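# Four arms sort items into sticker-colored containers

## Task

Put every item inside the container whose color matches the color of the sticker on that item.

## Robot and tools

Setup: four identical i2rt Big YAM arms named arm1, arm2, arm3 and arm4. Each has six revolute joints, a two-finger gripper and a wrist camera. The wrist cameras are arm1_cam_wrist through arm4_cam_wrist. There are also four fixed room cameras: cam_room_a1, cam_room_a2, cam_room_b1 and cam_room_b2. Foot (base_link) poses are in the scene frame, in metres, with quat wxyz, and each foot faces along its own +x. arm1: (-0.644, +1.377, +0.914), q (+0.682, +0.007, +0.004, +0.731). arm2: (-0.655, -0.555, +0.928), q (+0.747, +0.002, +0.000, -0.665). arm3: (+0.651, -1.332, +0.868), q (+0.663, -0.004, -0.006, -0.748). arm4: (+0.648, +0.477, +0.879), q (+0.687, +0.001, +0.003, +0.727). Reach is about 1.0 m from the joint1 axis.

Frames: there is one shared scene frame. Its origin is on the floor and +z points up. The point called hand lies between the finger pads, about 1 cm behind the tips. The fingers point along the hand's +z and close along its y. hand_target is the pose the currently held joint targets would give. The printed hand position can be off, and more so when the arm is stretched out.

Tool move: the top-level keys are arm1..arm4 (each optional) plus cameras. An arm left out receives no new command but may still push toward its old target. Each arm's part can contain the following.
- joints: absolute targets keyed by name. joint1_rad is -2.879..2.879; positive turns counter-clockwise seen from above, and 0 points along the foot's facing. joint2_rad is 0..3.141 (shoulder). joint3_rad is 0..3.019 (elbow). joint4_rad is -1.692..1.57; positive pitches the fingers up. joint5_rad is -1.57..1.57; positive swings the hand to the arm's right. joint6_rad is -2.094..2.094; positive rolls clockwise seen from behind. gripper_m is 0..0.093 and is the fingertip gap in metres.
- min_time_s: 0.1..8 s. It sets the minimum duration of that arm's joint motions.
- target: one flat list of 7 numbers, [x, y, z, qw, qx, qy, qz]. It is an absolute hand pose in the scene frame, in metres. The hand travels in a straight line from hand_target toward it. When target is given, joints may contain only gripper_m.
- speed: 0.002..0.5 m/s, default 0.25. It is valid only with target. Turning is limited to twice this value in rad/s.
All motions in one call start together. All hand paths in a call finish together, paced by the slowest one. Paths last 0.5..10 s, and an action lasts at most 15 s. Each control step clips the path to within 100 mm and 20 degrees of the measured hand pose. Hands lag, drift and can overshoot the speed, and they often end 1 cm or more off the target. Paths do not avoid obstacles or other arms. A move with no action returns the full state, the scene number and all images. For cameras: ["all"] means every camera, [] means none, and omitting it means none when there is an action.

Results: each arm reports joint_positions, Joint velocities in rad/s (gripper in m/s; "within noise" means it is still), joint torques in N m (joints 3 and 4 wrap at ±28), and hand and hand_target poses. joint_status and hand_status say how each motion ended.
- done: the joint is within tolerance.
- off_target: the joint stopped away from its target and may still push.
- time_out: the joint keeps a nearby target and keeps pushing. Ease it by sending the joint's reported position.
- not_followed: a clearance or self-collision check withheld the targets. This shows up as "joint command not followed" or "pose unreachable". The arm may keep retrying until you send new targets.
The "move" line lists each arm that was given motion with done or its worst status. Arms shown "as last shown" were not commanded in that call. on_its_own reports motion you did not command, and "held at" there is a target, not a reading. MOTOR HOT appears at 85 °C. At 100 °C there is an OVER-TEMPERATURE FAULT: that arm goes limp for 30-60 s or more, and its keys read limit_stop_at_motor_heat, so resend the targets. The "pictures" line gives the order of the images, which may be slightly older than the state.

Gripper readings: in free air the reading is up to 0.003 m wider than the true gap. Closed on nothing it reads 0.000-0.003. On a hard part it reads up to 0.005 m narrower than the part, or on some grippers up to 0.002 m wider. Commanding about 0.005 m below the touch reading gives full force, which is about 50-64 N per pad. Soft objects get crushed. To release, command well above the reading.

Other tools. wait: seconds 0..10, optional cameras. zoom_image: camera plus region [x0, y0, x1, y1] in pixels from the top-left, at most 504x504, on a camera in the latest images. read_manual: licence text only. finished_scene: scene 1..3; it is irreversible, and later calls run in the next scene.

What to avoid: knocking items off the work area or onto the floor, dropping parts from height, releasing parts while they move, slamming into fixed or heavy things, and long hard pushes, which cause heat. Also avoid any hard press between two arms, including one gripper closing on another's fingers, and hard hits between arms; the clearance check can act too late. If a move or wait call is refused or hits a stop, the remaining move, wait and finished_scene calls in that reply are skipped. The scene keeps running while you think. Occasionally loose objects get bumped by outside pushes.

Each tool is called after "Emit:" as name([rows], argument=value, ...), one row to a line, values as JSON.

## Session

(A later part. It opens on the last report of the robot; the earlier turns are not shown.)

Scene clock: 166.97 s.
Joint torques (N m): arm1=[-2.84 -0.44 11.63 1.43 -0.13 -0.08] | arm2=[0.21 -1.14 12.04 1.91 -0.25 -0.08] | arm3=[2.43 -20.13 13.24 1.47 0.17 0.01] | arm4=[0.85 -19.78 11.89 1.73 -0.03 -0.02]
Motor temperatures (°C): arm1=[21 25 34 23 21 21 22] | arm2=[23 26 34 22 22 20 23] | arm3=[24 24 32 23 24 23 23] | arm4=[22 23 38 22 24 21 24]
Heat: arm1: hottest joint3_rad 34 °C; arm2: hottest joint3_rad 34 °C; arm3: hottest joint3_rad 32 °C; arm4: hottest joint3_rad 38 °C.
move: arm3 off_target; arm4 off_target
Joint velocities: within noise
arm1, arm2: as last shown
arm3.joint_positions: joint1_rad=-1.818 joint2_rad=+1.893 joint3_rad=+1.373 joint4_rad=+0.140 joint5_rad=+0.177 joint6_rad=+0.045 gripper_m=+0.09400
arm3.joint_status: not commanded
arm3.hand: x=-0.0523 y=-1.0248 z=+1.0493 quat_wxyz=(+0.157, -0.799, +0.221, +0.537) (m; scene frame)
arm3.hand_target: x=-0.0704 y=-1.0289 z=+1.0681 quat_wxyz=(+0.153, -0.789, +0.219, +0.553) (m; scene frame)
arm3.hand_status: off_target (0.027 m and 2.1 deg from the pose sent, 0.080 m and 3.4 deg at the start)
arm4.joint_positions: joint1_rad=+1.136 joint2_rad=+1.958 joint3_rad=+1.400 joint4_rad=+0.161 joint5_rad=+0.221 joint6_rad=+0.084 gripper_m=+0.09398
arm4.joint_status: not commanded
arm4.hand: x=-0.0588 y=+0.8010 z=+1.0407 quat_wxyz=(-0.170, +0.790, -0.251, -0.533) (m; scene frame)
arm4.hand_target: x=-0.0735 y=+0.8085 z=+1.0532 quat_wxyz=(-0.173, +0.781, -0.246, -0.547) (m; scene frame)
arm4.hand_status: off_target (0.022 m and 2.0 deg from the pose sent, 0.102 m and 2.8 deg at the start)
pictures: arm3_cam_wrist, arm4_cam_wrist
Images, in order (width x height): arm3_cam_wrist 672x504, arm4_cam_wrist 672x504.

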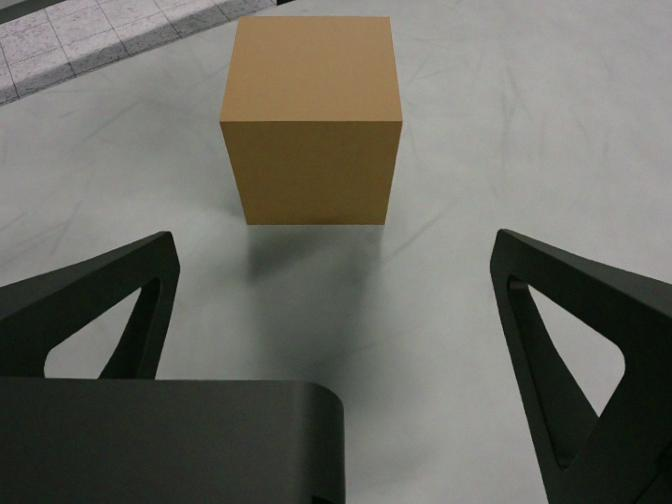

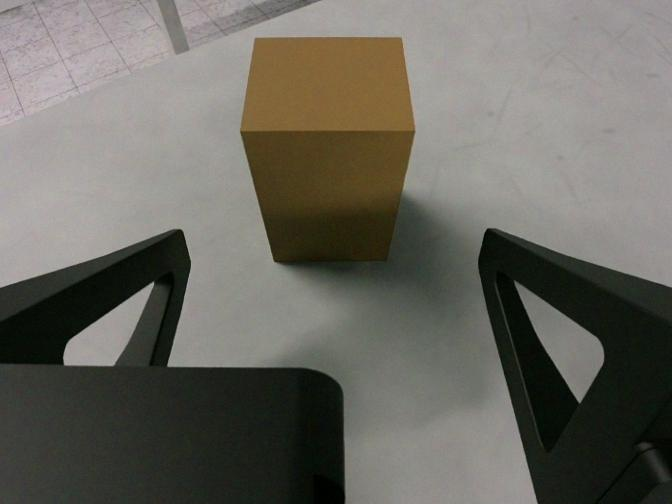

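Emit:
move(arm3={"target":[-0.134,-0.998,1.05,0.1533,-0.7894,0.2189,0.5527],"speed":0.1}, arm4={"target":[-0.117,0.839,1.046,0.1725,-0.7813,0.2463,0.547],"speed":0.1}, cameras=["arm3_cam_wrist","arm4_cam_wrist"])

Scene clock: 175.20 s.
Joint torques (N m): arm1=[-2.26 -0.26 11.82 1.29 -0.11 -0.09] | arm2=[0.21 -1.2 12.04 1.91 -0.25 -0.08] | arm3=[1.85 -23.41 13.67 1.52 -0.03 -0.01] | arm4=[0.73 -21.83 12.29 1.03 0.02 -0.06]
Motor temperatures (°C): arm1=[21 25 34 23 21 21 22] | arm2=[23 26 35 22 22 20 23] | arm3=[24 25 32 23 24 23 23] | arm4=[22 24 37 22 24 21 24]
Heat: arm1: hottest joint3_rad 34 °C; arm2: hottest joint3_rad 35 °C; arm3: hottest joint3_rad 32 °C; arm4: hottest joint3_rad 37 °C.
move: arm3 off_target; arm4 off_target
Joint velocities: within noise
arm1, arm2: as last shown
arm3.joint_positions: joint1_rad=-1.818 joint2_rad=+2.077 joint3_rad=+1.619 joint4_rad=+0.076 joint5_rad=+0.173 joint6_rad=+0.045 gripper_m=+0.09400
arm3.joint_status: not commanded
arm3.hand: x=-0.1176 y=-1.0006 z=+1.0304 quat_wxyz=(+0.155, -0.799, +0.220, +0.537) (m; scene frame)
arm3.hand_target: x=-0.1323 y=-0.9989 z=+1.0502 quat_wxyz=(+0.153, -0.789, +0.219, +0.553) (m; scene frame)
arm3.hand_status: off_target (0.026 m and 2.1 deg from the pose sent, 0.086 m and 2.1 deg at the start)
arm4.joint_positions: joint1_rad=+1.120 joint2_rad=+2.079 joint3_rad=+1.590 joint4_rad=+0.117 joint5_rad=+0.204 joint6_rad=+0.081 gripper_m=+0.09398
arm4.joint_status: not commanded
arm4.hand: x=-0.1044 y=+0.8297 z=+1.0410 quat_wxyz=(-0.169, +0.784, -0.251, -0.543) (m; scene frame)
arm4.hand_target: x=-0.1158 y=+0.8386 z=+1.0463 quat_wxyz=(-0.173, +0.781, -0.246, -0.547) (m; scene frame)
arm4.hand_status: off_target (0.016 m and 0.9 deg from the pose sent, 0.070 m and 2.0 deg at the start)
pictures: arm3_cam_wrist, arm4_cam_wrist
Images, in order (width x height): arm3_cam_wrist 672x504, arm4_cam_wrist 672x504.

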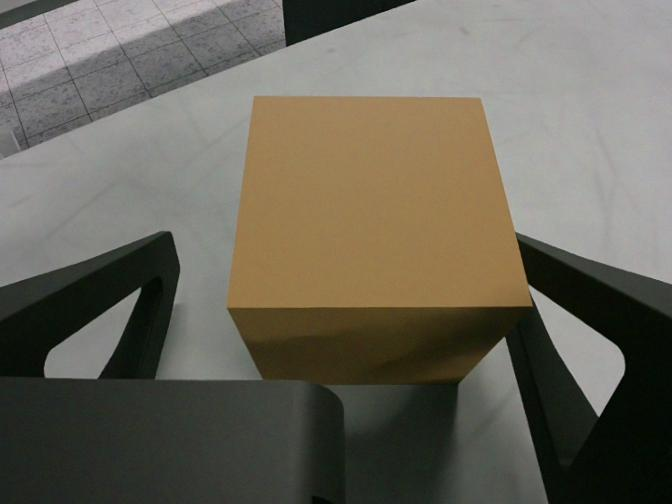

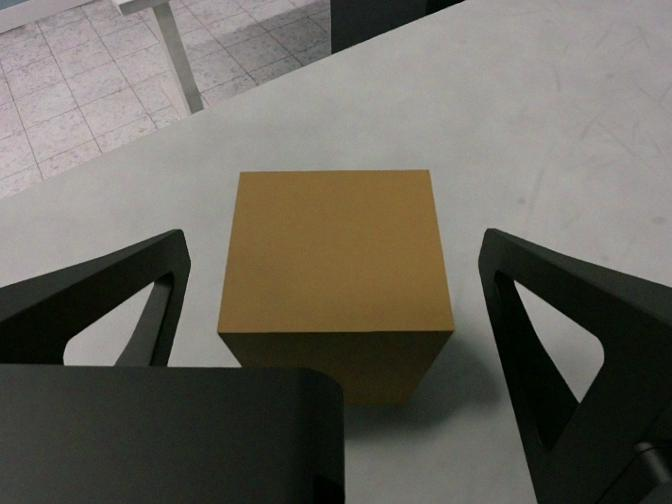

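Emit:
move(arm3={"target":[-0.127,-0.987,1.05,0.1533,-0.7894,0.2189,0.5527],"speed":0.06}, arm4={"joints":{"gripper_m":0.034}}, cameras=["arm3_cam_wrist","arm4_cam_wrist"])

Emit:
move(arm3={"joints":{"gripper_m":0.044}}, cameras=["arm3_cam_wrist"])

Scene clock: 181.07 s.
Joint torques (N m): arm1=[-2.43 -0.56 11.9 1.28 -0.12 -0.07] | arm2=[0.21 -1.26 12.05 1.92 -0.24 -0.09] | arm3=[0.5 -23.94 12.88 1.7 -0.06 -0.08] | arm4=[0.5 -21.6 12.25 1.25 0.01 -0.07]
Motor temperatures (°C): arm1=[21 25 34 23 21 21 22] | arm2=[23 26 35 22 22 20 23] | arm3=[24 25 32 23 24 23 23] | arm4=[22 25 38 22 24 21 24]
Heat: arm1: hottest joint3_rad 34 °C; arm2: hottest joint3_rad 35 °C; arm3: hottest joint3_rad 32 °C; arm4: hottest joint3_rad 38 °C.
move: arm3 off_target; arm4 off_target
Joint velocities: within noise
arm1, arm2: as last shown
arm3.joint_positions: joint1_rad=-1.818 joint2_rad=+2.077 joint3_rad=+1.619 joint4_rad=+0.076 joint5_rad=+0.156 joint6_rad=+0.045 gripper_m=+0.09400
arm3.joint_status: not commanded
arm3.hand: x=-0.1189 y=-1.0029 z=+1.0303 quat_wxyz=(+0.148, -0.801, +0.216, +0.539) (m; scene frame)
arm3.hand_target: x=-0.1254 y=-0.9875 z=+1.0501 quat_wxyz=(+0.153, -0.789, +0.219, +0.553) (m; scene frame)
arm3.hand_status: off_target (0.027 m and 2.2 deg from the pose sent, 0.026 m and 2.1 deg at the start)
arm4.joint_positions: joint1_rad=+1.120 joint2_rad=+2.079 joint3_rad=+1.590 joint4_rad=+0.117 joint5_rad=+0.204 joint6_rad=+0.080 gripper_m=+0.04453
arm4.joint_status: gripper_m off_target (ended at +0.04454, target +0.03400)
arm4.hand: x=-0.1045 y=+0.8297 z=+1.0412 quat_wxyz=(-0.169, +0.784, -0.250, -0.542) (m; scene frame)
arm4.hand_target: x=-0.1158 y=+0.8386 z=+1.0463 quat_wxyz=(-0.173, +0.781, -0.246, -0.547) (m; scene frame)
arm4.hand_status: not commanded
pictures: arm3_cam_wrist, arm4_cam_wrist
Images, in order (width x height): arm3_cam_wrist 672x504, arm4_cam_wrist 672x504.

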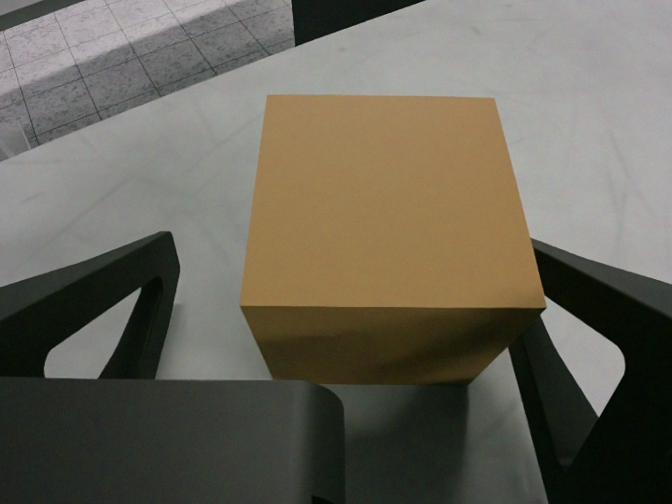

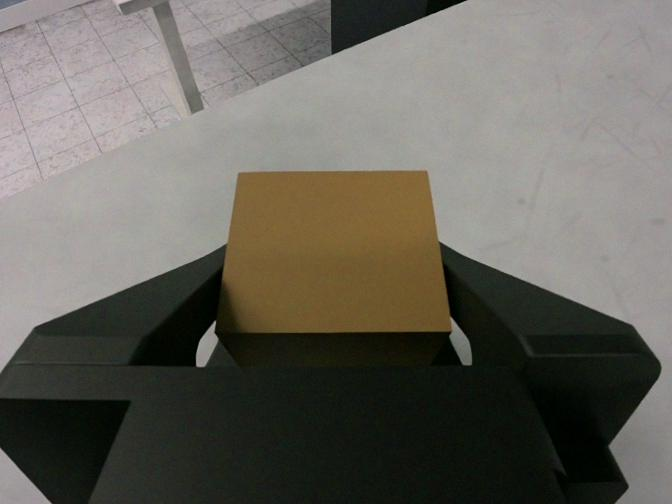

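Scene clock: 181.67 s.
Joint torques (N m): arm1=[-2.02 -0.62 11.95 1.39 -0.13 -0.06] | arm2=[0.21 -1.2 12.03 1.91 -0.25 -0.09] | arm3=[0.73 -23.94 12.85 1.7 0 -0.07] | arm4=[0.79 -21.89 12.42 1.21 0.04 -0.04]
Motor temperatures (°C): arm1=[21 25 34 23 21 21 22] | arm2=[23 26 35 22 22 20 23] | arm3=[24 25 32 23 24 23 23] | arm4=[22 25 38 22 24 21 24]
Heat: arm1: hottest joint3_rad 34 °C; arm2: hottest joint3_rad 35 °C; arm3: hottest joint3_rad 32 °C; arm4: hottest joint3_rad 38 °C.
move: arm3 off_target
Joint velocities: within noise
arm1, arm2, arm4: as last shown
arm3.joint_positions: joint1_rad=-1.819 joint2_rad=+2.077 joint3_rad=+1.619 joint4_rad=+0.076 joint5_rad=+0.155 joint6_rad=+0.045 gripper_m=+0.05307
arm3.joint_status: gripper_m off_target (ended at +0.05310, target +0.04400)
arm3.hand: x=-0.1188 y=-1.0025 z=+1.0303 quat_wxyz=(+0.148, -0.801, +0.216, +0.539) (m; scene frame)
arm3.hand_target: x=-0.1255 y=-0.9876 z=+1.0501 quat_wxyz=(+0.153, -0.789, +0.219, +0.553) (m; scene frame)
arm3.hand_status: not commanded
pictures: arm3_cam_wrist
Images, in order (width x height): arm3_cam_wrist 672x504.

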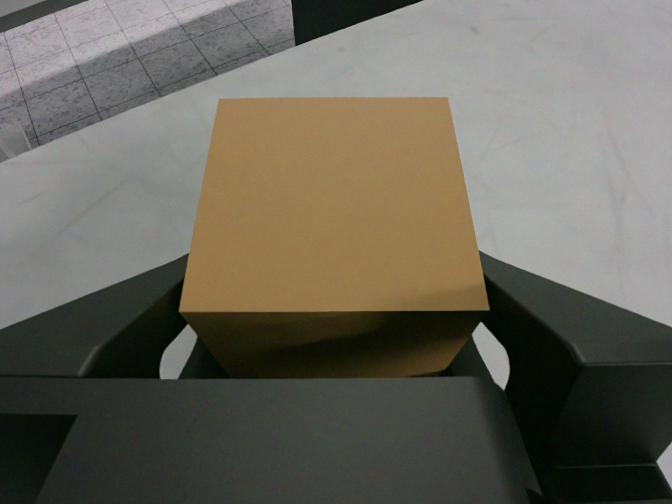

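Emit:
move(arm3={"target":[-0.11,-1.0,1.11,0.1533,-0.7894,0.2189,0.5527],"speed":0.12}, arm4={"target":[-0.10,0.828,1.115,0.1725,-0.7813,0.2463,0.547],"speed":0.12})

Emit:
move(arm3={"target":[0.34,-1.18,1.2,0.119,-0.801,0.170,0.561]}, arm4={"target":[0.36,0.64,1.2,0.119,-0.801,0.170,0.561]}, cameras=["arm3_cam_wrist","arm4_cam_wrist"])

Emit:
move(arm3={"joints":{"joint2_rad":0.4,"joint3_rad":0.7,"joint4_rad":-0.6,"joint5_rad":0,"joint6_rad":0},"min_time_s":1.5}, arm4={"joints":{"joint2_rad":0.4,"joint3_rad":0.7,"joint4_rad":-0.6,"joint5_rad":0,"joint6_rad":0},"min_time_s":1.5})

Emit:
move(arm3={"joints":{"joint1_rad":1.775},"min_time_s":4}, arm4={"joints":{"joint1_rad":-1.857},"min_time_s":3.5})

Emit:
move(arm3={"joints":{"joint2_rad":1.5,"joint3_rad":1.4,"joint4_rad":-1.4},"min_time_s":3}, arm4={"joints":{"joint2_rad":1.5,"joint3_rad":1.4,"joint4_rad":-1.4},"min_time_s":3}, cameras=["arm3_cam_wrist","arm4_cam_wrist","cam_room_a1","cam_room_a2"])

Scene clock: 202.73 s.
Joint torques (N m): arm1=[-2.32 -0.62 11.81 1.35 -0.15 -0.07] | arm2=[0.21 -1.2 12.05 1.92 -0.25 -0.09] | arm3=[1.14 -24.88 12.26 1.66 0.17 -0.04] | arm4=[0.85 -24.53 11.71 1.07 0.24 -0.01]
Motor temperatures (°C): arm1=[21 25 35 23 21 21 22] | arm2=[23 25 35 22 22 20 23] | arm3=[24 26 32 23 24 23 24] | arm4=[22 27 40 22 24 21 25]
Heat: arm1: hottest joint3_rad 35 °C; arm2: hottest joint3_rad 35 °C; arm3: hottest joint3_rad 32 °C; arm4: hottest joint3_rad 40 °C.
move: arm3 off_target; arm4 off_target
Joint velocities: within noise
arm1, arm2: as last shown
arm3.joint_positions: joint1_rad=-1.819 joint2_rad=+1.986 joint3_rad=+1.619 joint4_rad=-0.022 joint5_rad=+0.160 joint6_rad=+0.045 gripper_m=+0.05307
arm3.joint_status: not commanded
arm3.hand: x=-0.1046 y=-1.0064 z=+1.0815 quat_wxyz=(+0.149, -0.802, +0.217, +0.536) (m; scene frame)
arm3.hand_target: x=-0.1089 y=-1.0005 z=+1.1102 quat_wxyz=(+0.153, -0.789, +0.219, +0.553) (m; scene frame)
arm3.hand_status: off_target (0.030 m and 2.5 deg from the pose sent, 0.080 m and 2.2 deg at the start)
arm4.joint_positions: joint1_rad=+1.120 joint2_rad=+1.998 joint3_rad=+1.595 joint4_rad=-0.002 joint5_rad=+0.204 joint6_rad=+0.080 gripper_m=+0.04452
arm4.joint_status: not commanded
arm4.hand: x=-0.0915 y=+0.8245 z=+1.0825 quat_wxyz=(-0.168, +0.793, -0.251, -0.529) (m; scene frame)
arm4.hand_target: x=-0.0985 y=+0.8275 z=+1.1150 quat_wxyz=(-0.173, +0.781, -0.246, -0.547) (m; scene frame)
arm4.hand_status: off_target (0.034 m and 2.6 deg from the pose sent, 0.074 m and 0.9 deg at the start)
pictures: none

Scene clock: 205.53 s.
Joint torques (N m): arm1=[-2.96 -0.62 11.75 1.44 -0.15 -0.03] | arm2=[0.15 -1.14 12.05 1.91 -0.25 -0.09] | arm3=[0.21 -0.62 9.69 1.68 -0.1 -0.12] | arm4=[0.62 0.38 9.91 1.14 -0.08 -0.06]
Motor temperatures (°C): arm1=[21 25 35 23 21 21 22] | arm2=[23 25 35 22 22 20 23] | arm3=[24 26 32 23 24 23 24] | arm4=[22 27 40 22 24 21 26]
Heat: arm1: hottest joint3_rad 35 °C; arm2: hottest joint3_rad 35 °C; arm3: hottest joint3_rad 32 °C; arm4: hottest joint3_rad 40 °C.
move: arm3 done; arm4 done
Joint velocities: within noise
arm1, arm2: as last shown
arm3.joint_positions: joint1_rad=-1.893 joint2_rad=+0.528 joint3_rad=+0.633 joint4_rad=-0.438 joint5_rad=-0.030 joint6_rad=-0.016 gripper_m=+0.05307
arm3.joint_status: not commanded
arm3.hand: x=+0.3384 y=-1.1842 z=+1.2039 quat_wxyz=(+0.115, -0.799, +0.168, +0.566) (m; scene frame)
arm3.hand_target: x=+0.3400 y=-1.1801 z=+1.2002 quat_wxyz=(+0.119, -0.801, +0.170, +0.561) (m; scene frame)
arm3.hand_status: done (0.006 m and 0.8 deg from the pose sent, 0.492 m and 7.1 deg at the start)
arm4.joint_positions: joint1_rad=+0.926 joint2_rad=+0.482 joint3_rad=+0.583 joint4_rad=-0.445 joint5_rad=-0.158 joint6_rad=-0.051 gripper_m=+0.04451
arm4.joint_status: not commanded
arm4.hand: x=+0.3605 y=+0.6388 z=+1.2016 quat_wxyz=(-0.117, +0.797, -0.174, -0.567) (m; scene frame)
arm4.hand_target: x=+0.3600 y=+0.6400 z=+1.2000 quat_wxyz=(-0.119, +0.801, -0.170, -0.561) (m; scene frame)
arm4.hand_status: done (0.002 m and 0.9 deg from the pose sent, 0.502 m and 11.4 deg at the start)
pictures: arm3_cam_wrist, arm4_cam_wrist
Images, in order (width x height): arm3_cam_wrist 672x504, arm4_cam_wrist 672x504.

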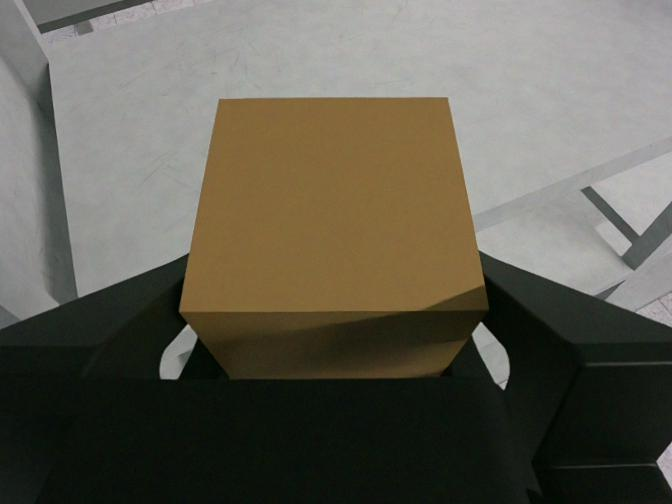

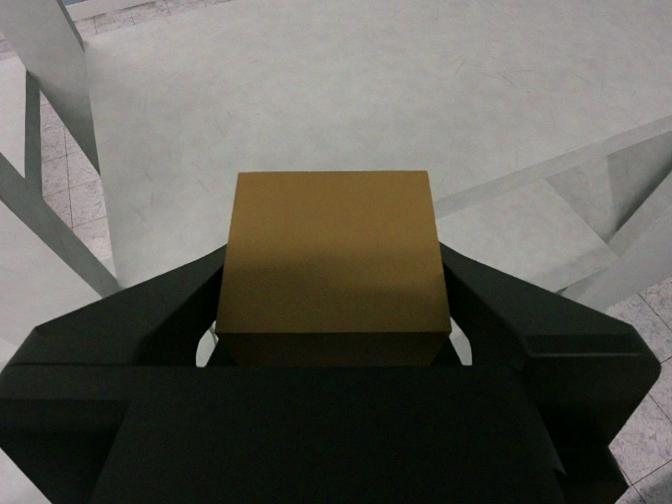

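Scene clock: 207.37 s.
Joint torques (N m): arm1=[-2.55 0.09 11.85 1.46 -0.15 -0.03] | arm2=[0.15 -1.2 12.07 1.92 -0.25 -0.09] | arm3=[0.32 -0.03 15.49 1.68 0.11 0.03] | arm4=[0.44 0.03 13.65 1.1 0.24 0.21]
Motor temperatures (°C): arm1=[21 24 35 23 21 21 22] | arm2=[23 25 35 22 22 20 23] | arm3=[24 26 32 23 24 23 24] | arm4=[22 26 40 22 24 21 26]
Heat: arm1: hottest joint3_rad 35 °C; arm2: hottest joint3_rad 35 °C; arm3: hottest joint3_rad 32 °C; arm4: hottest joint3_rad 40 °C.
move: arm3 done; arm4 done
Joint velocities: within noise
arm1.joint_positions: joint1_rad=-2.790 joint2_rad=+0.804 joint3_rad=+0.541 joint4_rad=+0.016 joint5_rad=-0.531 joint6_rad=-0.122 gripper_m=+0.07996
arm1.joint_status: not commanded
arm1.hand: x=-0.3983 y=+1.0525 z=+1.2053 quat_wxyz=(-0.594, -0.233, -0.747, +0.186) (m; scene frame)
arm1.hand_target: x=-0.4000 y=+1.0502 z=+1.2000 quat_wxyz=(-0.588, -0.237, -0.751, +0.185) (m; scene frame)
arm1.hand_status: not commanded
arm2.joint_positions: joint1_rad=+0.502 joint2_rad=+0.575 joint3_rad=+0.372 joint4_rad=+0.036 joint5_rad=-0.406 joint6_rad=-0.064 gripper_m=+0.08792
arm2.joint_status: not commanded
arm2.hand: x=-0.3993 y=-0.7982 z=+1.2053 quat_wxyz=(-0.628, -0.205, -0.731, +0.172) (m; scene frame)
arm2.hand_target: x=-0.4000 y=-0.7999 z=+1.2000 quat_wxyz=(-0.620, -0.205, -0.738, +0.172) (m; scene frame)
arm2.hand_status: not commanded
arm3.joint_positions: joint1_rad=-1.893 joint2_rad=+0.409 joint3_rad=+0.633 joint4_rad=-0.597 joint5_rad=-0.003 joint6_rad=-0.008 gripper_m=+0.05307
arm3.joint_status: all done
arm3.hand: x=+0.3753 y=-1.1964 z=+1.2030 quat_wxyz=(+0.119, -0.808, +0.181, +0.548) (m; scene frame)
arm3.hand_target: x=+0.3802 y=-1.1929 z=+1.2453 quat_wxyz=(+0.129, -0.785, +0.186, +0.576) (m; scene frame)
arm3.hand_status: not commanded
arm4.joint_positions: joint1_rad=+0.926 joint2_rad=+0.412 joint3_rad=+0.641 joint4_rad=-0.591 joint5_rad=-0.004 joint6_rad=-0.014 gripper_m=+0.04452
arm4.joint_status: all done
arm4.hand: x=+0.3949 y=+0.6480 z=+1.2229 quat_wxyz=(-0.165, +0.789, -0.233, -0.545) (m; scene frame)
arm4.hand_target: x=+0.3999 y=+0.6473 z=+1.2597 quat_wxyz=(-0.171, +0.769, -0.236, -0.569) (m; scene frame)
arm4.hand_status: not commanded
pictures: none

Scene clock: 211.70 s.
Joint torques (N m): arm1=[-2.14 -0.38 11.82 1.25 -0.14 -0.06] | arm2=[0.21 -1.26 12.04 1.89 -0.25 -0.09] | arm3=[1.9 0.09 15.43 1.68 0.07 0.02] | arm4=[0.21 -0.38 13.61 1.13 0.14 0.15]
Motor temperatures (°C): arm1=[21 24 35 23 21 21 22] | arm2=[23 25 35 22 22 20 23] | arm3=[24 26 32 23 24 23 24] | arm4=[22 26 41 22 24 21 26]
Heat: arm1: hottest joint3_rad 35 °C; arm2: hottest joint3_rad 35 °C; arm3: hottest joint3_rad 32 °C; arm4: hottest joint3_rad 41 °C.
move: arm3 done; arm4 done
Joint velocities: within noise
arm1, arm2: as last shown
arm3.joint_positions: joint1_rad=+1.765 joint2_rad=+0.409 joint3_rad=+0.633 joint4_rad=-0.597 joint5_rad=-0.001 joint6_rad=-0.006 gripper_m=+0.05307
arm3.joint_status: all done
arm3.hand: x=+0.9545 y=-1.3048 z=+1.2051 quat_wxyz=(-0.563, +0.037, -0.825, -0.014) (m; scene frame)
arm3.hand_target: x=+0.9509 y=-1.3017 z=+1.2474 quat_wxyz=(-0.593, +0.038, -0.804, -0.019) (m; scene frame)
arm3.hand_status: not commanded
arm4.joint_positions: joint1_rad=-1.856 joint2_rad=+0.412 joint3_rad=+0.641 joint4_rad=-0.591 joint5_rad=-0.001 joint6_rad=-0.013 gripper_m=+0.04452
arm4.joint_status: all done
arm4.hand: x=+0.9474 y=+0.4089 z=+1.2211 quat_wxyz=(-0.562, -0.087, -0.819, +0.070) (m; scene frame)
arm4.hand_target: x=+0.9431 y=+0.4096 z=+1.2579 quat_wxyz=(-0.588, -0.091, -0.801, +0.070) (m; scene frame)
arm4.hand_status: not commanded
pictures: none

Scene clock: 215.20 s.
Joint torques (N m): arm1=[-2.08 -0.5 11.71 1.29 -0.14 -0.01] | arm2=[0.26 -1.26 12.04 1.94 -0.25 -0.09] | arm3=[1.85 -14.51 13.18 -0.31 0.08 0.01] | arm4=[0.38 -13.45 11.97 -0.14 0.14 0.16]
Motor temperatures (°C): arm1=[21 24 35 23 21 21 22] | arm2=[23 25 35 22 22 20 23] | arm3=[24 26 33 23 24 23 24] | arm4=[22 26 42 22 24 21 26]
Heat: arm1: hottest joint3_rad 35 °C; arm2: hottest joint3_rad 35 °C; arm3: hottest joint3_rad 33 °C; arm4: hottest joint3_rad 42 °C.
move: arm3 done; arm4 done
Joint velocities: within noise
arm1, arm2: as last shown
arm3.joint_positions: joint1_rad=+1.765 joint2_rad=+1.501 joint3_rad=+1.344 joint4_rad=-1.392 joint5_rad=-0.001 joint6_rad=-0.006 gripper_m=+0.05307
arm3.joint_status: all done
arm3.hand: x=+1.0953 y=-1.2962 z=+1.0730 quat_wxyz=(-0.011, +0.040, -0.999, +0.006) (m; scene frame)
arm3.hand_target: x=+1.1095 y=-1.2906 z=+1.0952 quat_wxyz=(-0.036, +0.042, -0.998, +0.005) (m; scene frame)
arm3.hand_status: not commanded
arm4.joint_positions: joint1_rad=-1.856 joint2_rad=+1.492 joint3_rad=+1.347 joint4_rad=-1.389 joint5_rad=-0.001 joint6_rad=-0.013 gripper_m=+0.04451
arm4.joint_status: all done
arm4.hand: x=+1.0838 y=+0.3766 z=+1.0878 quat_wxyz=(-0.016, -0.107, -0.994, +0.004) (m; scene frame)
arm4.hand_target: x=+1.0972 y=+0.3729 z=+1.1050 quat_wxyz=(-0.033, -0.114, -0.993, +0.006) (m; scene frame)
arm4.hand_status: not commanded
pictures: arm3_cam_wrist, arm4_cam_wrist, cam_room_a1, cam_room_a2
Images, in order (width x height): arm3_cam_wrist 672x504, arm4_cam_wrist 672x504, cam_room_a1 672x504, cam_room_a2 672x504.

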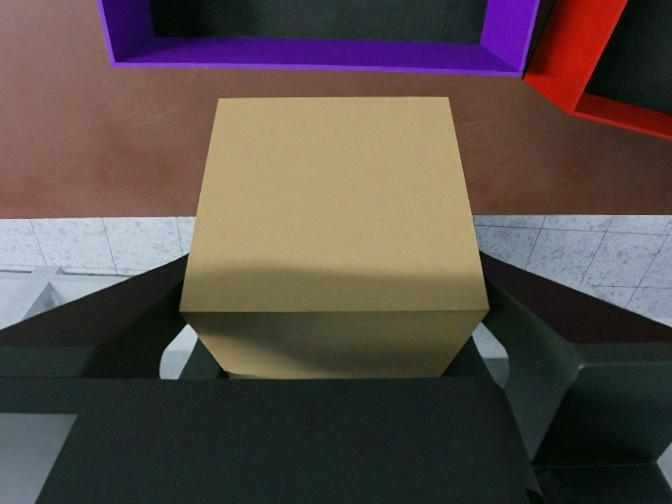

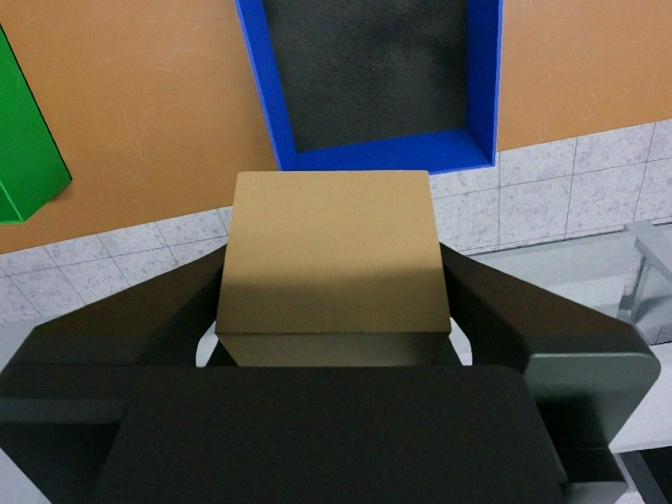

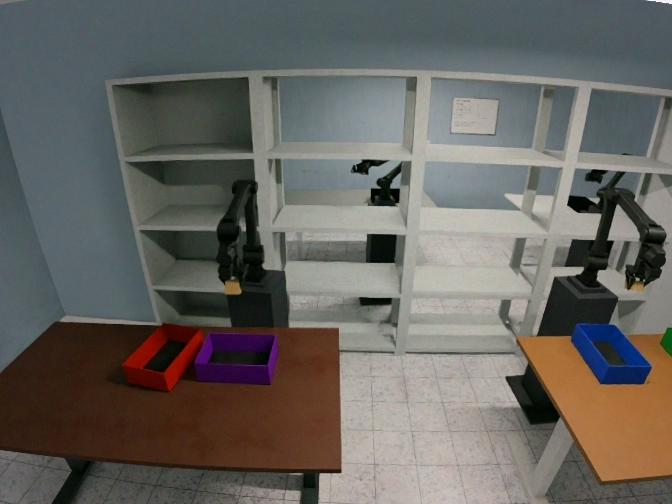

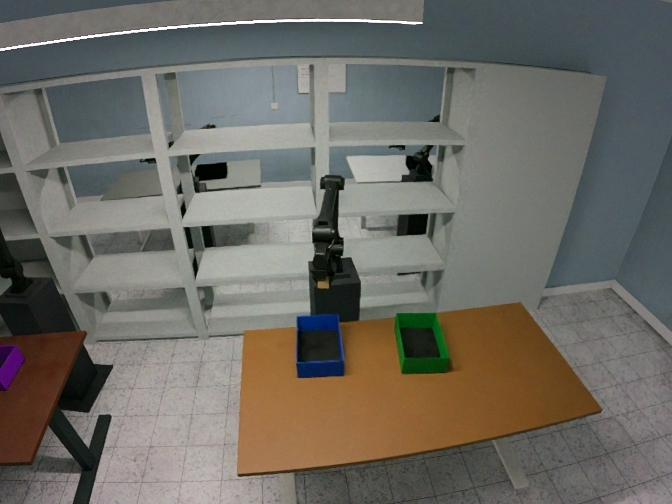

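Emit:
move(arm3={"target":[1.165,-1.28,0.88,-0.0872,-0.0261,0.9959,-0.0023],"speed":0.25}, arm4={"target":[1.135,0.352,0.88,-0.0871,0.0434,0.9952,0.0038],"speed":0.25}, cameras=["arm3_cam_wrist","arm4_cam_wrist","cam_room_a1","cam_room_a2"])

Emit:
zoom_image(camera="cam_room_a1", region=[110, 260, 310, 400])

Emit:
zoom_image(camera="cam_room_a2", region=[270, 250, 470, 390])

Scene clock: 235.13 s.
Joint torques (N m): arm1=[-1.55 -0.32 11.99 1.36 -0.12 -0.08] | arm2=[0.26 -1.14 12.03 1.87 -0.25 -0.08] | arm3=[2.02 -20.95 10.28 -0.39 -0.06 0.04] | arm4=[0.09 -19.6 9.03 -0.03 0.22 -0.07]
Motor temperatures (°C): arm1=[21 24 35 23 21 21 21] | arm2=[23 25 35 22 22 20 23] | arm3=[24 26 33 23 24 23 24] | arm4=[22 25 43 22 24 21 26]
Heat: arm1: hottest joint3_rad 35 °C; arm2: hottest joint3_rad 35 °C; arm3: hottest joint3_rad 33 °C; arm4: hottest joint3_rad 43 °C.
move: arm3 off_target; arm4 off_target
Joint velocities: within noise
arm1, arm2: as last shown
arm3.joint_positions: joint1_rad=+1.771 joint2_rad=+1.980 joint3_rad=+1.386 joint4_rad=-1.210 joint5_rad=-0.019 joint6_rad=+0.030 gripper_m=+0.05307
arm3.joint_status: not commanded
arm3.hand: x=+1.1432 y=-1.2896 z=+0.8635 quat_wxyz=(+0.116, +0.023, -0.993, +0.004) (m; scene frame)
arm3.hand_target: x=+1.1641 y=-1.2801 z=+0.8807 quat_wxyz=(+0.087, +0.026, -0.996, +0.002) (m; scene frame)
arm3.hand_status: off_target (0.029 m and 3.4 deg from the pose sent, 0.206 m and 11.4 deg at the start)
arm4.joint_positions: joint1_rad=-1.863 joint2_rad=+1.954 joint3_rad=+1.328 joint4_rad=-1.167 joint5_rad=+0.020 joint6_rad=-0.140 gripper_m=+0.04451
arm4.joint_status: not commanded
arm4.hand: x=+1.1151 y=+0.3611 z=+0.8681 quat_wxyz=(+0.113, -0.047, -0.992, -0.009) (m; scene frame)
arm4.hand_target: x=+1.1342 y=+0.3521 z=+0.8805 quat_wxyz=(+0.087, -0.044, -0.995, -0.003) (m; scene frame)
arm4.hand_status: off_target (0.025 m and 3.0 deg from the pose sent, 0.215 m and 13.9 deg at the start)
pictures: arm3_cam_wrist, arm4_cam_wrist, cam_room_a1, cam_room_a2
Images, in order (width x height): arm3_cam_wrist 672x504, arm4_cam_wrist 672x504, cam_room_a1 672x504, cam_room_a2 672x504.

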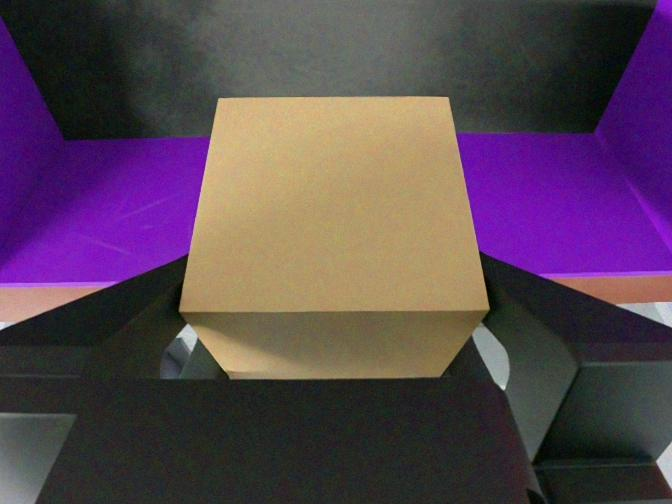

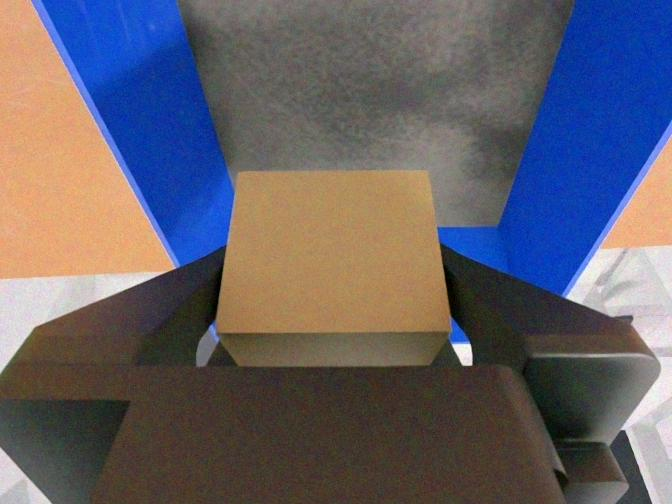

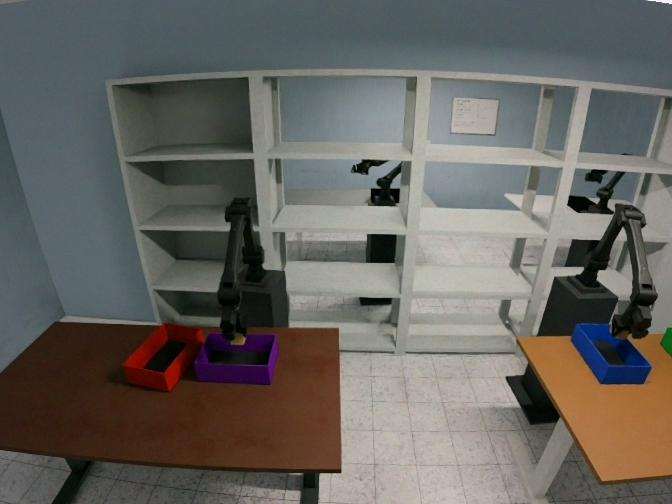

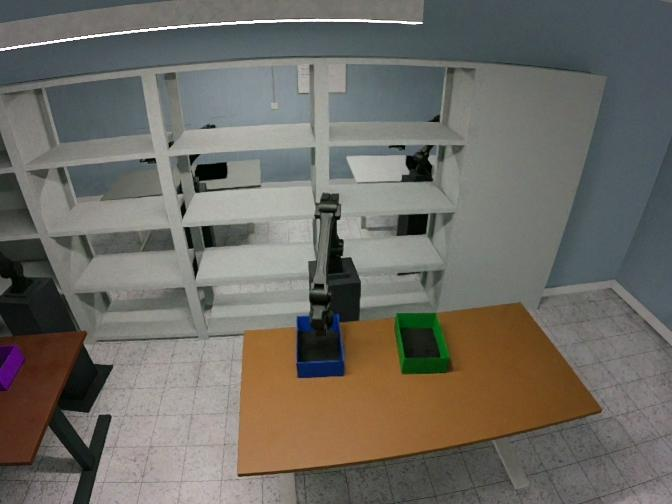

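Scaled by 2.520.

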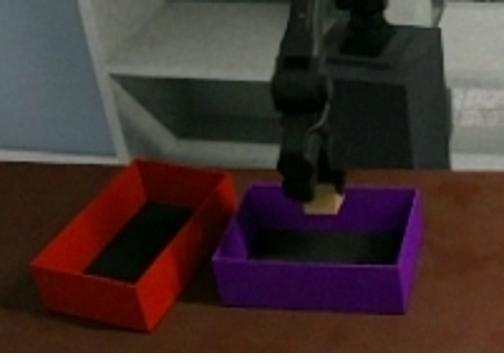

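Scaled by 2.520.

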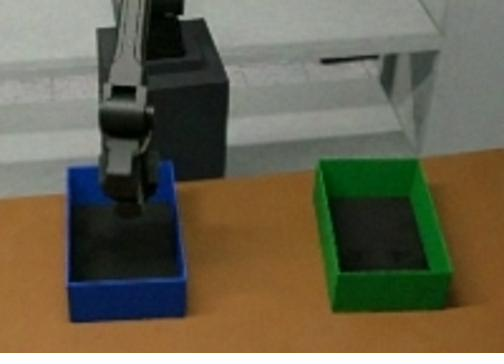

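Emit:
move(arm3={"target":[1.192,-1.27,0.815,-0.0436,-0.0262,0.9987,-0.0011],"speed":0.12}, arm4={"target":[1.155,0.33,0.81,-0.0436,0.0436,0.9981,0.0019],"speed":0.12})

Emit:
move(arm3={"target":[1.192,-1.27,0.775,-0.0436,-0.0262,0.9987,-0.0011],"speed":0.06}, arm4={"target":[1.155,0.33,0.77,-0.0436,0.0436,0.9981,0.0019],"speed":0.06}, cameras=["arm3_cam_wrist","arm4_cam_wrist","cam_room_a1","cam_room_a2"])

Emit:
zoom_image(camera="cam_room_a1", region=[110, 260, 310, 400])

Emit:
zoom_image(camera="cam_room_a2", region=[270, 250, 470, 390])

Scene clock: 243.73 s.
Joint torques (N m): arm1=[-2.37 0.15 11.77 1.37 -0.11 -0.05] | arm2=[0.21 -1.14 12.04 1.94 -0.25 -0.08] | arm3=[1.79 -20.31 8.76 -0.01 0.04 0.03] | arm4=[0.5 -18.61 7.21 0.13 -0.02 -0.1]
Motor temperatures (°C): arm1=[21 24 35 23 21 21 21] | arm2=[23 25 35 22 22 20 23] | arm3=[24 26 33 23 24 23 24] | arm4=[22 26 41 22 24 21 26]
Heat: arm1: hottest joint3_rad 35 °C; arm2: hottest joint3_rad 35 °C; arm3: hottest joint3_rad 33 °C; arm4: hottest joint3_rad 41 °C.
move: arm3 off_target; arm4 done
Joint velocities: within noise
arm1, arm2: as last shown
arm3.joint_positions: joint1_rad=+1.788 joint2_rad=+2.072 joint3_rad=+1.386 joint4_rad=-1.004 joint5_rad=-0.020 joint6_rad=+0.048 gripper_m=+0.05307
arm3.joint_status: not commanded
arm3.hand: x=+1.1773 y=-1.2784 z=+0.8090 quat_wxyz=(+0.060, +0.023, -0.998, +0.001) (m; scene frame)
arm3.hand_target: x=+1.1916 y=-1.2700 z=+0.8153 quat_wxyz=(+0.044, +0.026, -0.999, +0.001) (m; scene frame)
arm3.hand_status: off_target (0.018 m and 1.9 deg from the pose sent, 0.072 m and 8.4 deg at the start)
arm4.joint_positions: joint1_rad=-1.899 joint2_rad=+2.052 joint3_rad=+1.328 joint4_rad=-0.943 joint5_rad=+0.015 joint6_rad=-0.175 gripper_m=+0.04451
arm4.joint_status: not commanded
arm4.hand: x=+1.1474 y=+0.3347 z=+0.8125 quat_wxyz=(+0.051, -0.048, -0.998, -0.001) (m; scene frame)
arm4.hand_target: x=+1.1548 y=+0.3300 z=+0.8100 quat_wxyz=(+0.044, -0.044, -0.998, -0.002) (m; scene frame)
arm4.hand_status: done (0.009 m and 1.0 deg from the pose sent, 0.077 m and 8.0 deg at the start)
pictures: none

Scene clock: 244.90 s.
Joint torques (N m): arm1=[-2.02 -0.73 11.86 1.35 -0.13 -0.08] | arm2=[0.21 -1.26 12.03 1.92 -0.24 -0.08] | arm3=[2.02 -20.25 7.5 0.06 0.05 0.02] | arm4=[0.26 -18.73 6.34 0.16 -0.05 -0.1]
Motor temperatures (°C): arm1=[21 24 35 23 21 21 21] | arm2=[23 25 35 22 22 20 23] | arm3=[24 26 33 23 24 23 24] | arm4=[22 26 41 22 24 21 26]
Heat: arm1: hottest joint3_rad 35 °C; arm2: hottest joint3_rad 35 °C; arm3: hottest joint3_rad 33 °C; arm4: hottest joint3_rad 41 °C.
move: arm3 off_target; arm4 done
Joint velocities: within noise
arm1, arm2: as last shown
arm3.joint_positions: joint1_rad=+1.788 joint2_rad=+2.135 joint3_rad=+1.386 joint4_rad=-0.926 joint5_rad=-0.020 joint6_rad=+0.049 gripper_m=+0.05307
arm3.joint_status: not commanded
arm3.hand: x=+1.1839 y=-1.2783 z=+0.7750 quat_wxyz=(+0.052, +0.023, -0.998, +0.001) (m; scene frame)
arm3.hand_target: x=+1.1918 y=-1.2700 z=+0.7751 quat_wxyz=(+0.044, +0.026, -0.999, +0.001) (m; scene frame)
arm3.hand_status: off_target (0.012 m and 1.0 deg from the pose sent, 0.038 m and 1.9 deg at the start)
arm4.joint_positions: joint1_rad=-1.899 joint2_rad=+2.117 joint3_rad=+1.328 joint4_rad=-0.865 joint5_rad=+0.015 joint6_rad=-0.175 gripper_m=+0.04451
arm4.joint_status: not commanded
arm4.hand: x=+1.1527 y=+0.3332 z=+0.7781 quat_wxyz=(+0.044, -0.048, -0.998, +0.000) (m; scene frame)
arm4.hand_target: x=+1.1548 y=+0.3301 z=+0.7702 quat_wxyz=(+0.044, -0.044, -0.998, -0.002) (m; scene frame)
arm4.hand_status: done (0.009 m and 0.5 deg from the pose sent, 0.044 m and 0.9 deg at the start)
pictures: arm3_cam_wrist, arm4_cam_wrist, cam_room_a1, cam_room_a2
Images, in order (width x height): arm3_cam_wrist 672x504, arm4_cam_wrist 672x504, cam_room_a1 672x504, cam_room_a2 672x504.

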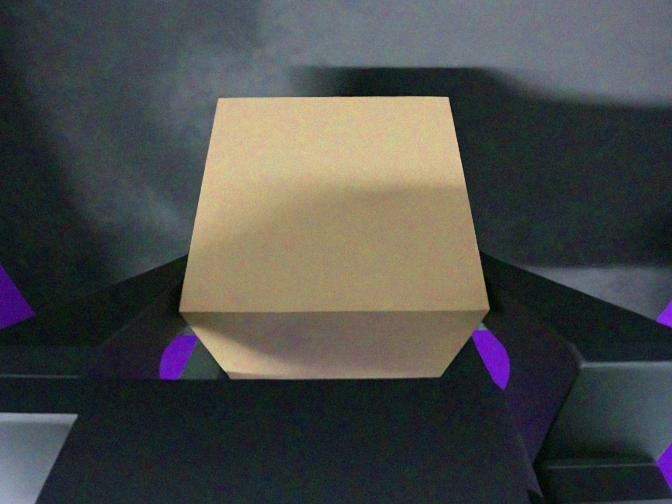

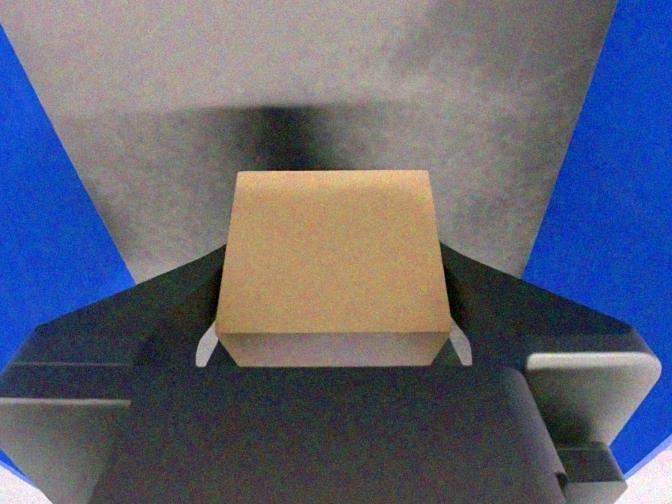

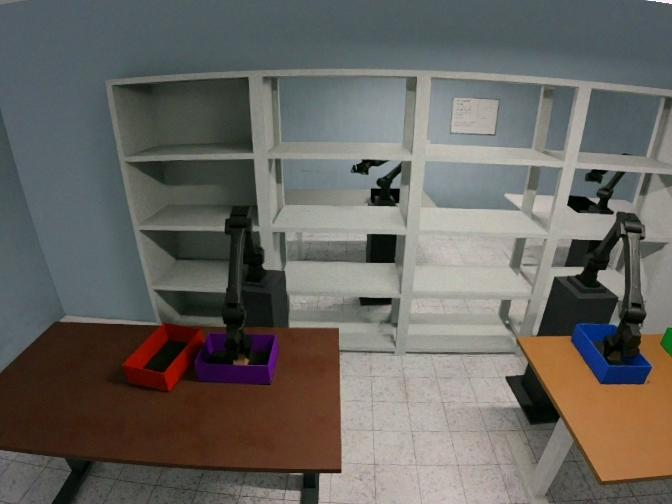

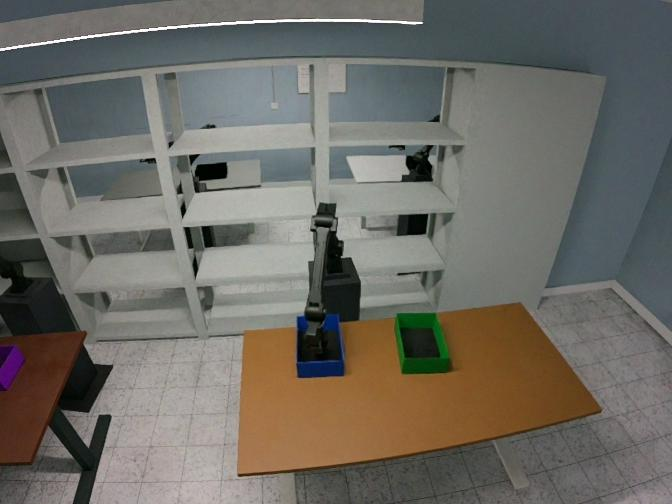

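Scaled by 2.520.

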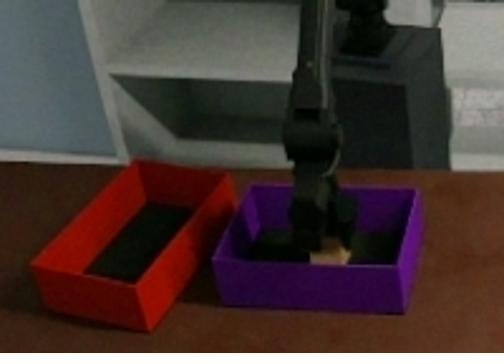

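Scaled by 2.520.

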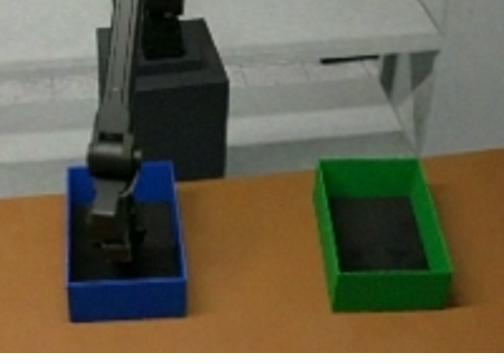

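Inside. Lower to contact in steps.

Emit:
move(arm3={"target":[1.19,-1.27,0.758,-0.0436,-0.0262,0.9987,-0.0011],"speed":0.04}, arm4={"target":[1.15,0.331,0.752,-0.0436,0.0436,0.9981,0.0019],"speed":0.04})

Emit:
move(arm3={"target":[1.19,-1.27,0.744,-0.0436,-0.0262,0.9987,-0.0011],"speed":0.04}, arm4={"target":[1.15,0.331,0.738,-0.0436,0.0436,0.9981,0.0019],"speed":0.04})

Emit:
move(arm3={"target":[1.19,-1.27,0.733,-0.0436,-0.0262,0.9987,-0.0011],"speed":0.04}, arm4={"target":[1.15,0.331,0.727,-0.0436,0.0436,0.9981,0.0019],"speed":0.04}, cameras=["arm3_cam_wrist","arm4_cam_wrist"])

Scene clock: 251.03 s.
Joint torques (N m): arm1=[-2.55 -0.03 11.9 1.24 -0.12 -0.03] | arm2=[0.32 -1.26 12.01 1.89 -0.26 -0.08] | arm3=[1.9 -20.31 6.64 0.13 0.05 0.03] | arm4=[0.21 -18.43 5.48 0.34 -0.02 -0.07]
Motor temperatures (°C): arm1=[21 24 35 23 21 21 21] | arm2=[23 25 36 22 22 20 23] | arm3=[24 26 33 23 24 23 24] | arm4=[22 26 39 22 24 21 26]
Heat: arm1: hottest joint3_rad 35 °C; arm2: hottest joint3_rad 36 °C; arm3: hottest joint3_rad 33 °C; arm4: hottest joint3_rad 39 °C.
move: arm3 done; arm4 off_target
Joint velocities: within noise
arm1, arm2: as last shown
arm3.joint_positions: joint1_rad=+1.789 joint2_rad=+2.157 joint3_rad=+1.386 joint4_rad=-0.890 joint5_rad=-0.020 joint6_rad=+0.049 gripper_m=+0.05307
arm3.joint_status: not commanded
arm3.hand: x=+1.1875 y=-1.2779 z=+0.7628 quat_wxyz=(+0.045, +0.023, -0.999, +0.000) (m; scene frame)
arm3.hand_target: x=+1.1899 y=-1.2699 z=+0.7581 quat_wxyz=(+0.043, +0.026, -0.999, +0.001) (m; scene frame)
arm3.hand_status: done (0.010 m and 0.4 deg from the pose sent, 0.020 m and 1.0 deg at the start)
arm4.joint_positions: joint1_rad=-1.899 joint2_rad=+2.140 joint3_rad=+1.319 joint4_rad=-0.821 joint5_rad=+0.015 joint6_rad=-0.175 gripper_m=+0.04451
arm4.joint_status: not commanded
arm4.hand: x=+1.1527 y=+0.3331 z=+0.7632 quat_wxyz=(+0.039, -0.048, -0.998, +0.001) (m; scene frame)
arm4.hand_target: x=+1.1498 y=+0.3311 z=+0.7522 quat_wxyz=(+0.044, -0.044, -0.998, -0.002) (m; scene frame)
arm4.hand_status: off_target (0.012 m and 0.8 deg from the pose sent, 0.026 m and 0.5 deg at the start)
pictures: none

Scene clock: 252.00 s.
Joint torques (N m): arm1=[-2.73 -0.73 11.73 1.36 -0.15 -0.06] | arm2=[0.26 -1.32 12.05 1.88 -0.25 -0.09] | arm3=[2.02 -17.96 6.49 0.61 0.04 0.03] | arm4=[0.15 -18.78 5.38 0.36 -0.02 -0.08]
Motor temperatures (°C): arm1=[21 24 35 23 21 21 21] | arm2=[23 25 36 22 22 20 23] | arm3=[24 26 33 23 24 23 24] | arm4=[22 26 39 22 24 21 26]
Heat: arm1: hottest joint3_rad 35 °C; arm2: hottest joint3_rad 36 °C; arm3: hottest joint3_rad 33 °C; arm4: hottest joint3_rad 39 °C.
move: arm3 off_target; arm4 off_target
Joint velocities: within noise
arm1, arm2: as last shown
arm3.joint_positions: joint1_rad=+1.789 joint2_rad=+2.157 joint3_rad=+1.386 joint4_rad=-0.875 joint5_rad=-0.020 joint6_rad=+0.049 gripper_m=+0.05307
arm3.joint_status: not commanded
arm3.hand: x=+1.1912 y=-1.2775 z=+0.7625 quat_wxyz=(+0.038, +0.023, -0.999, +0.000) (m; scene frame)
arm3.hand_target: x=+1.1894 y=-1.2701 z=+0.7446 quat_wxyz=(+0.044, +0.026, -0.999, +0.001) (m; scene frame)
arm3.hand_status: off_target (0.020 m and 0.7 deg from the pose sent, 0.021 m and 0.4 deg at the start)
arm4.joint_positions: joint1_rad=-1.899 joint2_rad=+2.167 joint3_rad=+1.319 joint4_rad=-0.795 joint5_rad=+0.015 joint6_rad=-0.175 gripper_m=+0.04451
arm4.joint_status: not commanded
arm4.hand: x=+1.1522 y=+0.3332 z=+0.7489 quat_wxyz=(+0.040, -0.048, -0.998, +0.001) (m; scene frame)
arm4.hand_target: x=+1.1497 y=+0.3311 z=+0.7381 quat_wxyz=(+0.044, -0.044, -0.998, -0.002) (m; scene frame)
arm4.hand_status: off_target (0.011 m and 0.7 deg from the pose sent, 0.025 m and 0.8 deg at the start)
pictures: none

Scene clock: 252.97 s.
Joint torques (N m): arm1=[-2.14 -0.26 11.77 1.4 -0.16 -0.1] | arm2=[0.32 -1.14 12.05 1.92 -0.26 -0.09] | arm3=[2.14 -16.32 6.35 0.94 0.05 0.03] | arm4=[0.38 -18.55 5.46 0.29 -0.05 -0.08]
Motor temperatures (°C): arm1=[21 24 35 23 21 21 21] | arm2=[23 25 36 22 22 20 23] | arm3=[24 26 33 23 24 23 24] | arm4=[22 26 39 22 24 21 26]
Heat: arm1: hottest joint3_rad 35 °C; arm2: hottest joint3_rad 36 °C; arm3: hottest joint3_rad 33 °C; arm4: hottest joint3_rad 39 °C.
move: arm3 off_target; arm4 off_target
Joint velocities: within noise
arm1.joint_positions: joint1_rad=-2.790 joint2_rad=+0.804 joint3_rad=+0.541 joint4_rad=+0.016 joint5_rad=-0.531 joint6_rad=-0.122 gripper_m=+0.07996
arm1.joint_status: not commanded
arm1.hand: x=-0.3983 y=+1.0525 z=+1.2053 quat_wxyz=(-0.594, -0.233, -0.747, +0.186) (m; scene frame)
arm1.hand_target: x=-0.4000 y=+1.0502 z=+1.2000 quat_wxyz=(-0.588, -0.237, -0.751, +0.185) (m; scene frame)
arm1.hand_status: not commanded
arm2.joint_positions: joint1_rad=+0.502 joint2_rad=+0.575 joint3_rad=+0.372 joint4_rad=+0.036 joint5_rad=-0.406 joint6_rad=-0.064 gripper_m=+0.08792
arm2.joint_status: not commanded
arm2.hand: x=-0.3993 y=-0.7982 z=+1.2053 quat_wxyz=(-0.628, -0.205, -0.731, +0.172) (m; scene frame)
arm2.hand_target: x=-0.4000 y=-0.7999 z=+1.2000 quat_wxyz=(-0.620, -0.205, -0.738, +0.172) (m; scene frame)
arm2.hand_status: not commanded
arm3.joint_positions: joint1_rad=+1.789 joint2_rad=+2.157 joint3_rad=+1.386 joint4_rad=-0.862 joint5_rad=-0.020 joint6_rad=+0.049 gripper_m=+0.05307
arm3.joint_status: not commanded
arm3.hand: x=+1.1943 y=-1.2772 z=+0.7618 quat_wxyz=(+0.032, +0.023, -0.999, -0.001) (m; scene frame)
arm3.hand_target: x=+1.1887 y=-1.2703 z=+0.7342 quat_wxyz=(+0.043, +0.026, -0.999, +0.001) (m; scene frame)
arm3.hand_status: off_target (0.030 m and 1.4 deg from the pose sent, 0.030 m and 0.7 deg at the start)
arm4.joint_positions: joint1_rad=-1.899 joint2_rad=+2.185 joint3_rad=+1.319 joint4_rad=-0.776 joint5_rad=+0.015 joint6_rad=-0.175 gripper_m=+0.04451
arm4.joint_status: not commanded
arm4.hand: x=+1.1523 y=+0.3331 z=+0.7399 quat_wxyz=(+0.039, -0.048, -0.998, +0.001) (m; scene frame)
arm4.hand_target: x=+1.1497 y=+0.3311 z=+0.7273 quat_wxyz=(+0.044, -0.044, -0.998, -0.002) (m; scene frame)
arm4.hand_status: off_target (0.013 m and 0.8 deg from the pose sent, 0.022 m and 0.7 deg at the start)
pictures: arm3_cam_wrist, arm4_cam_wrist
Images, in order (width x height): arm3_cam_wrist 672x504, arm4_cam_wrist 672x504.

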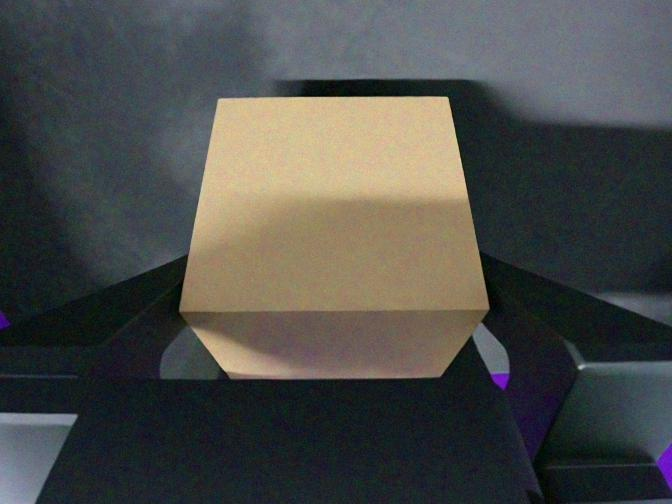

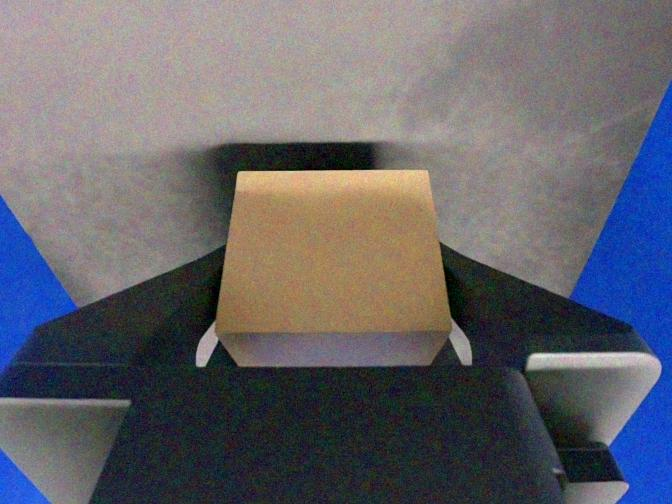

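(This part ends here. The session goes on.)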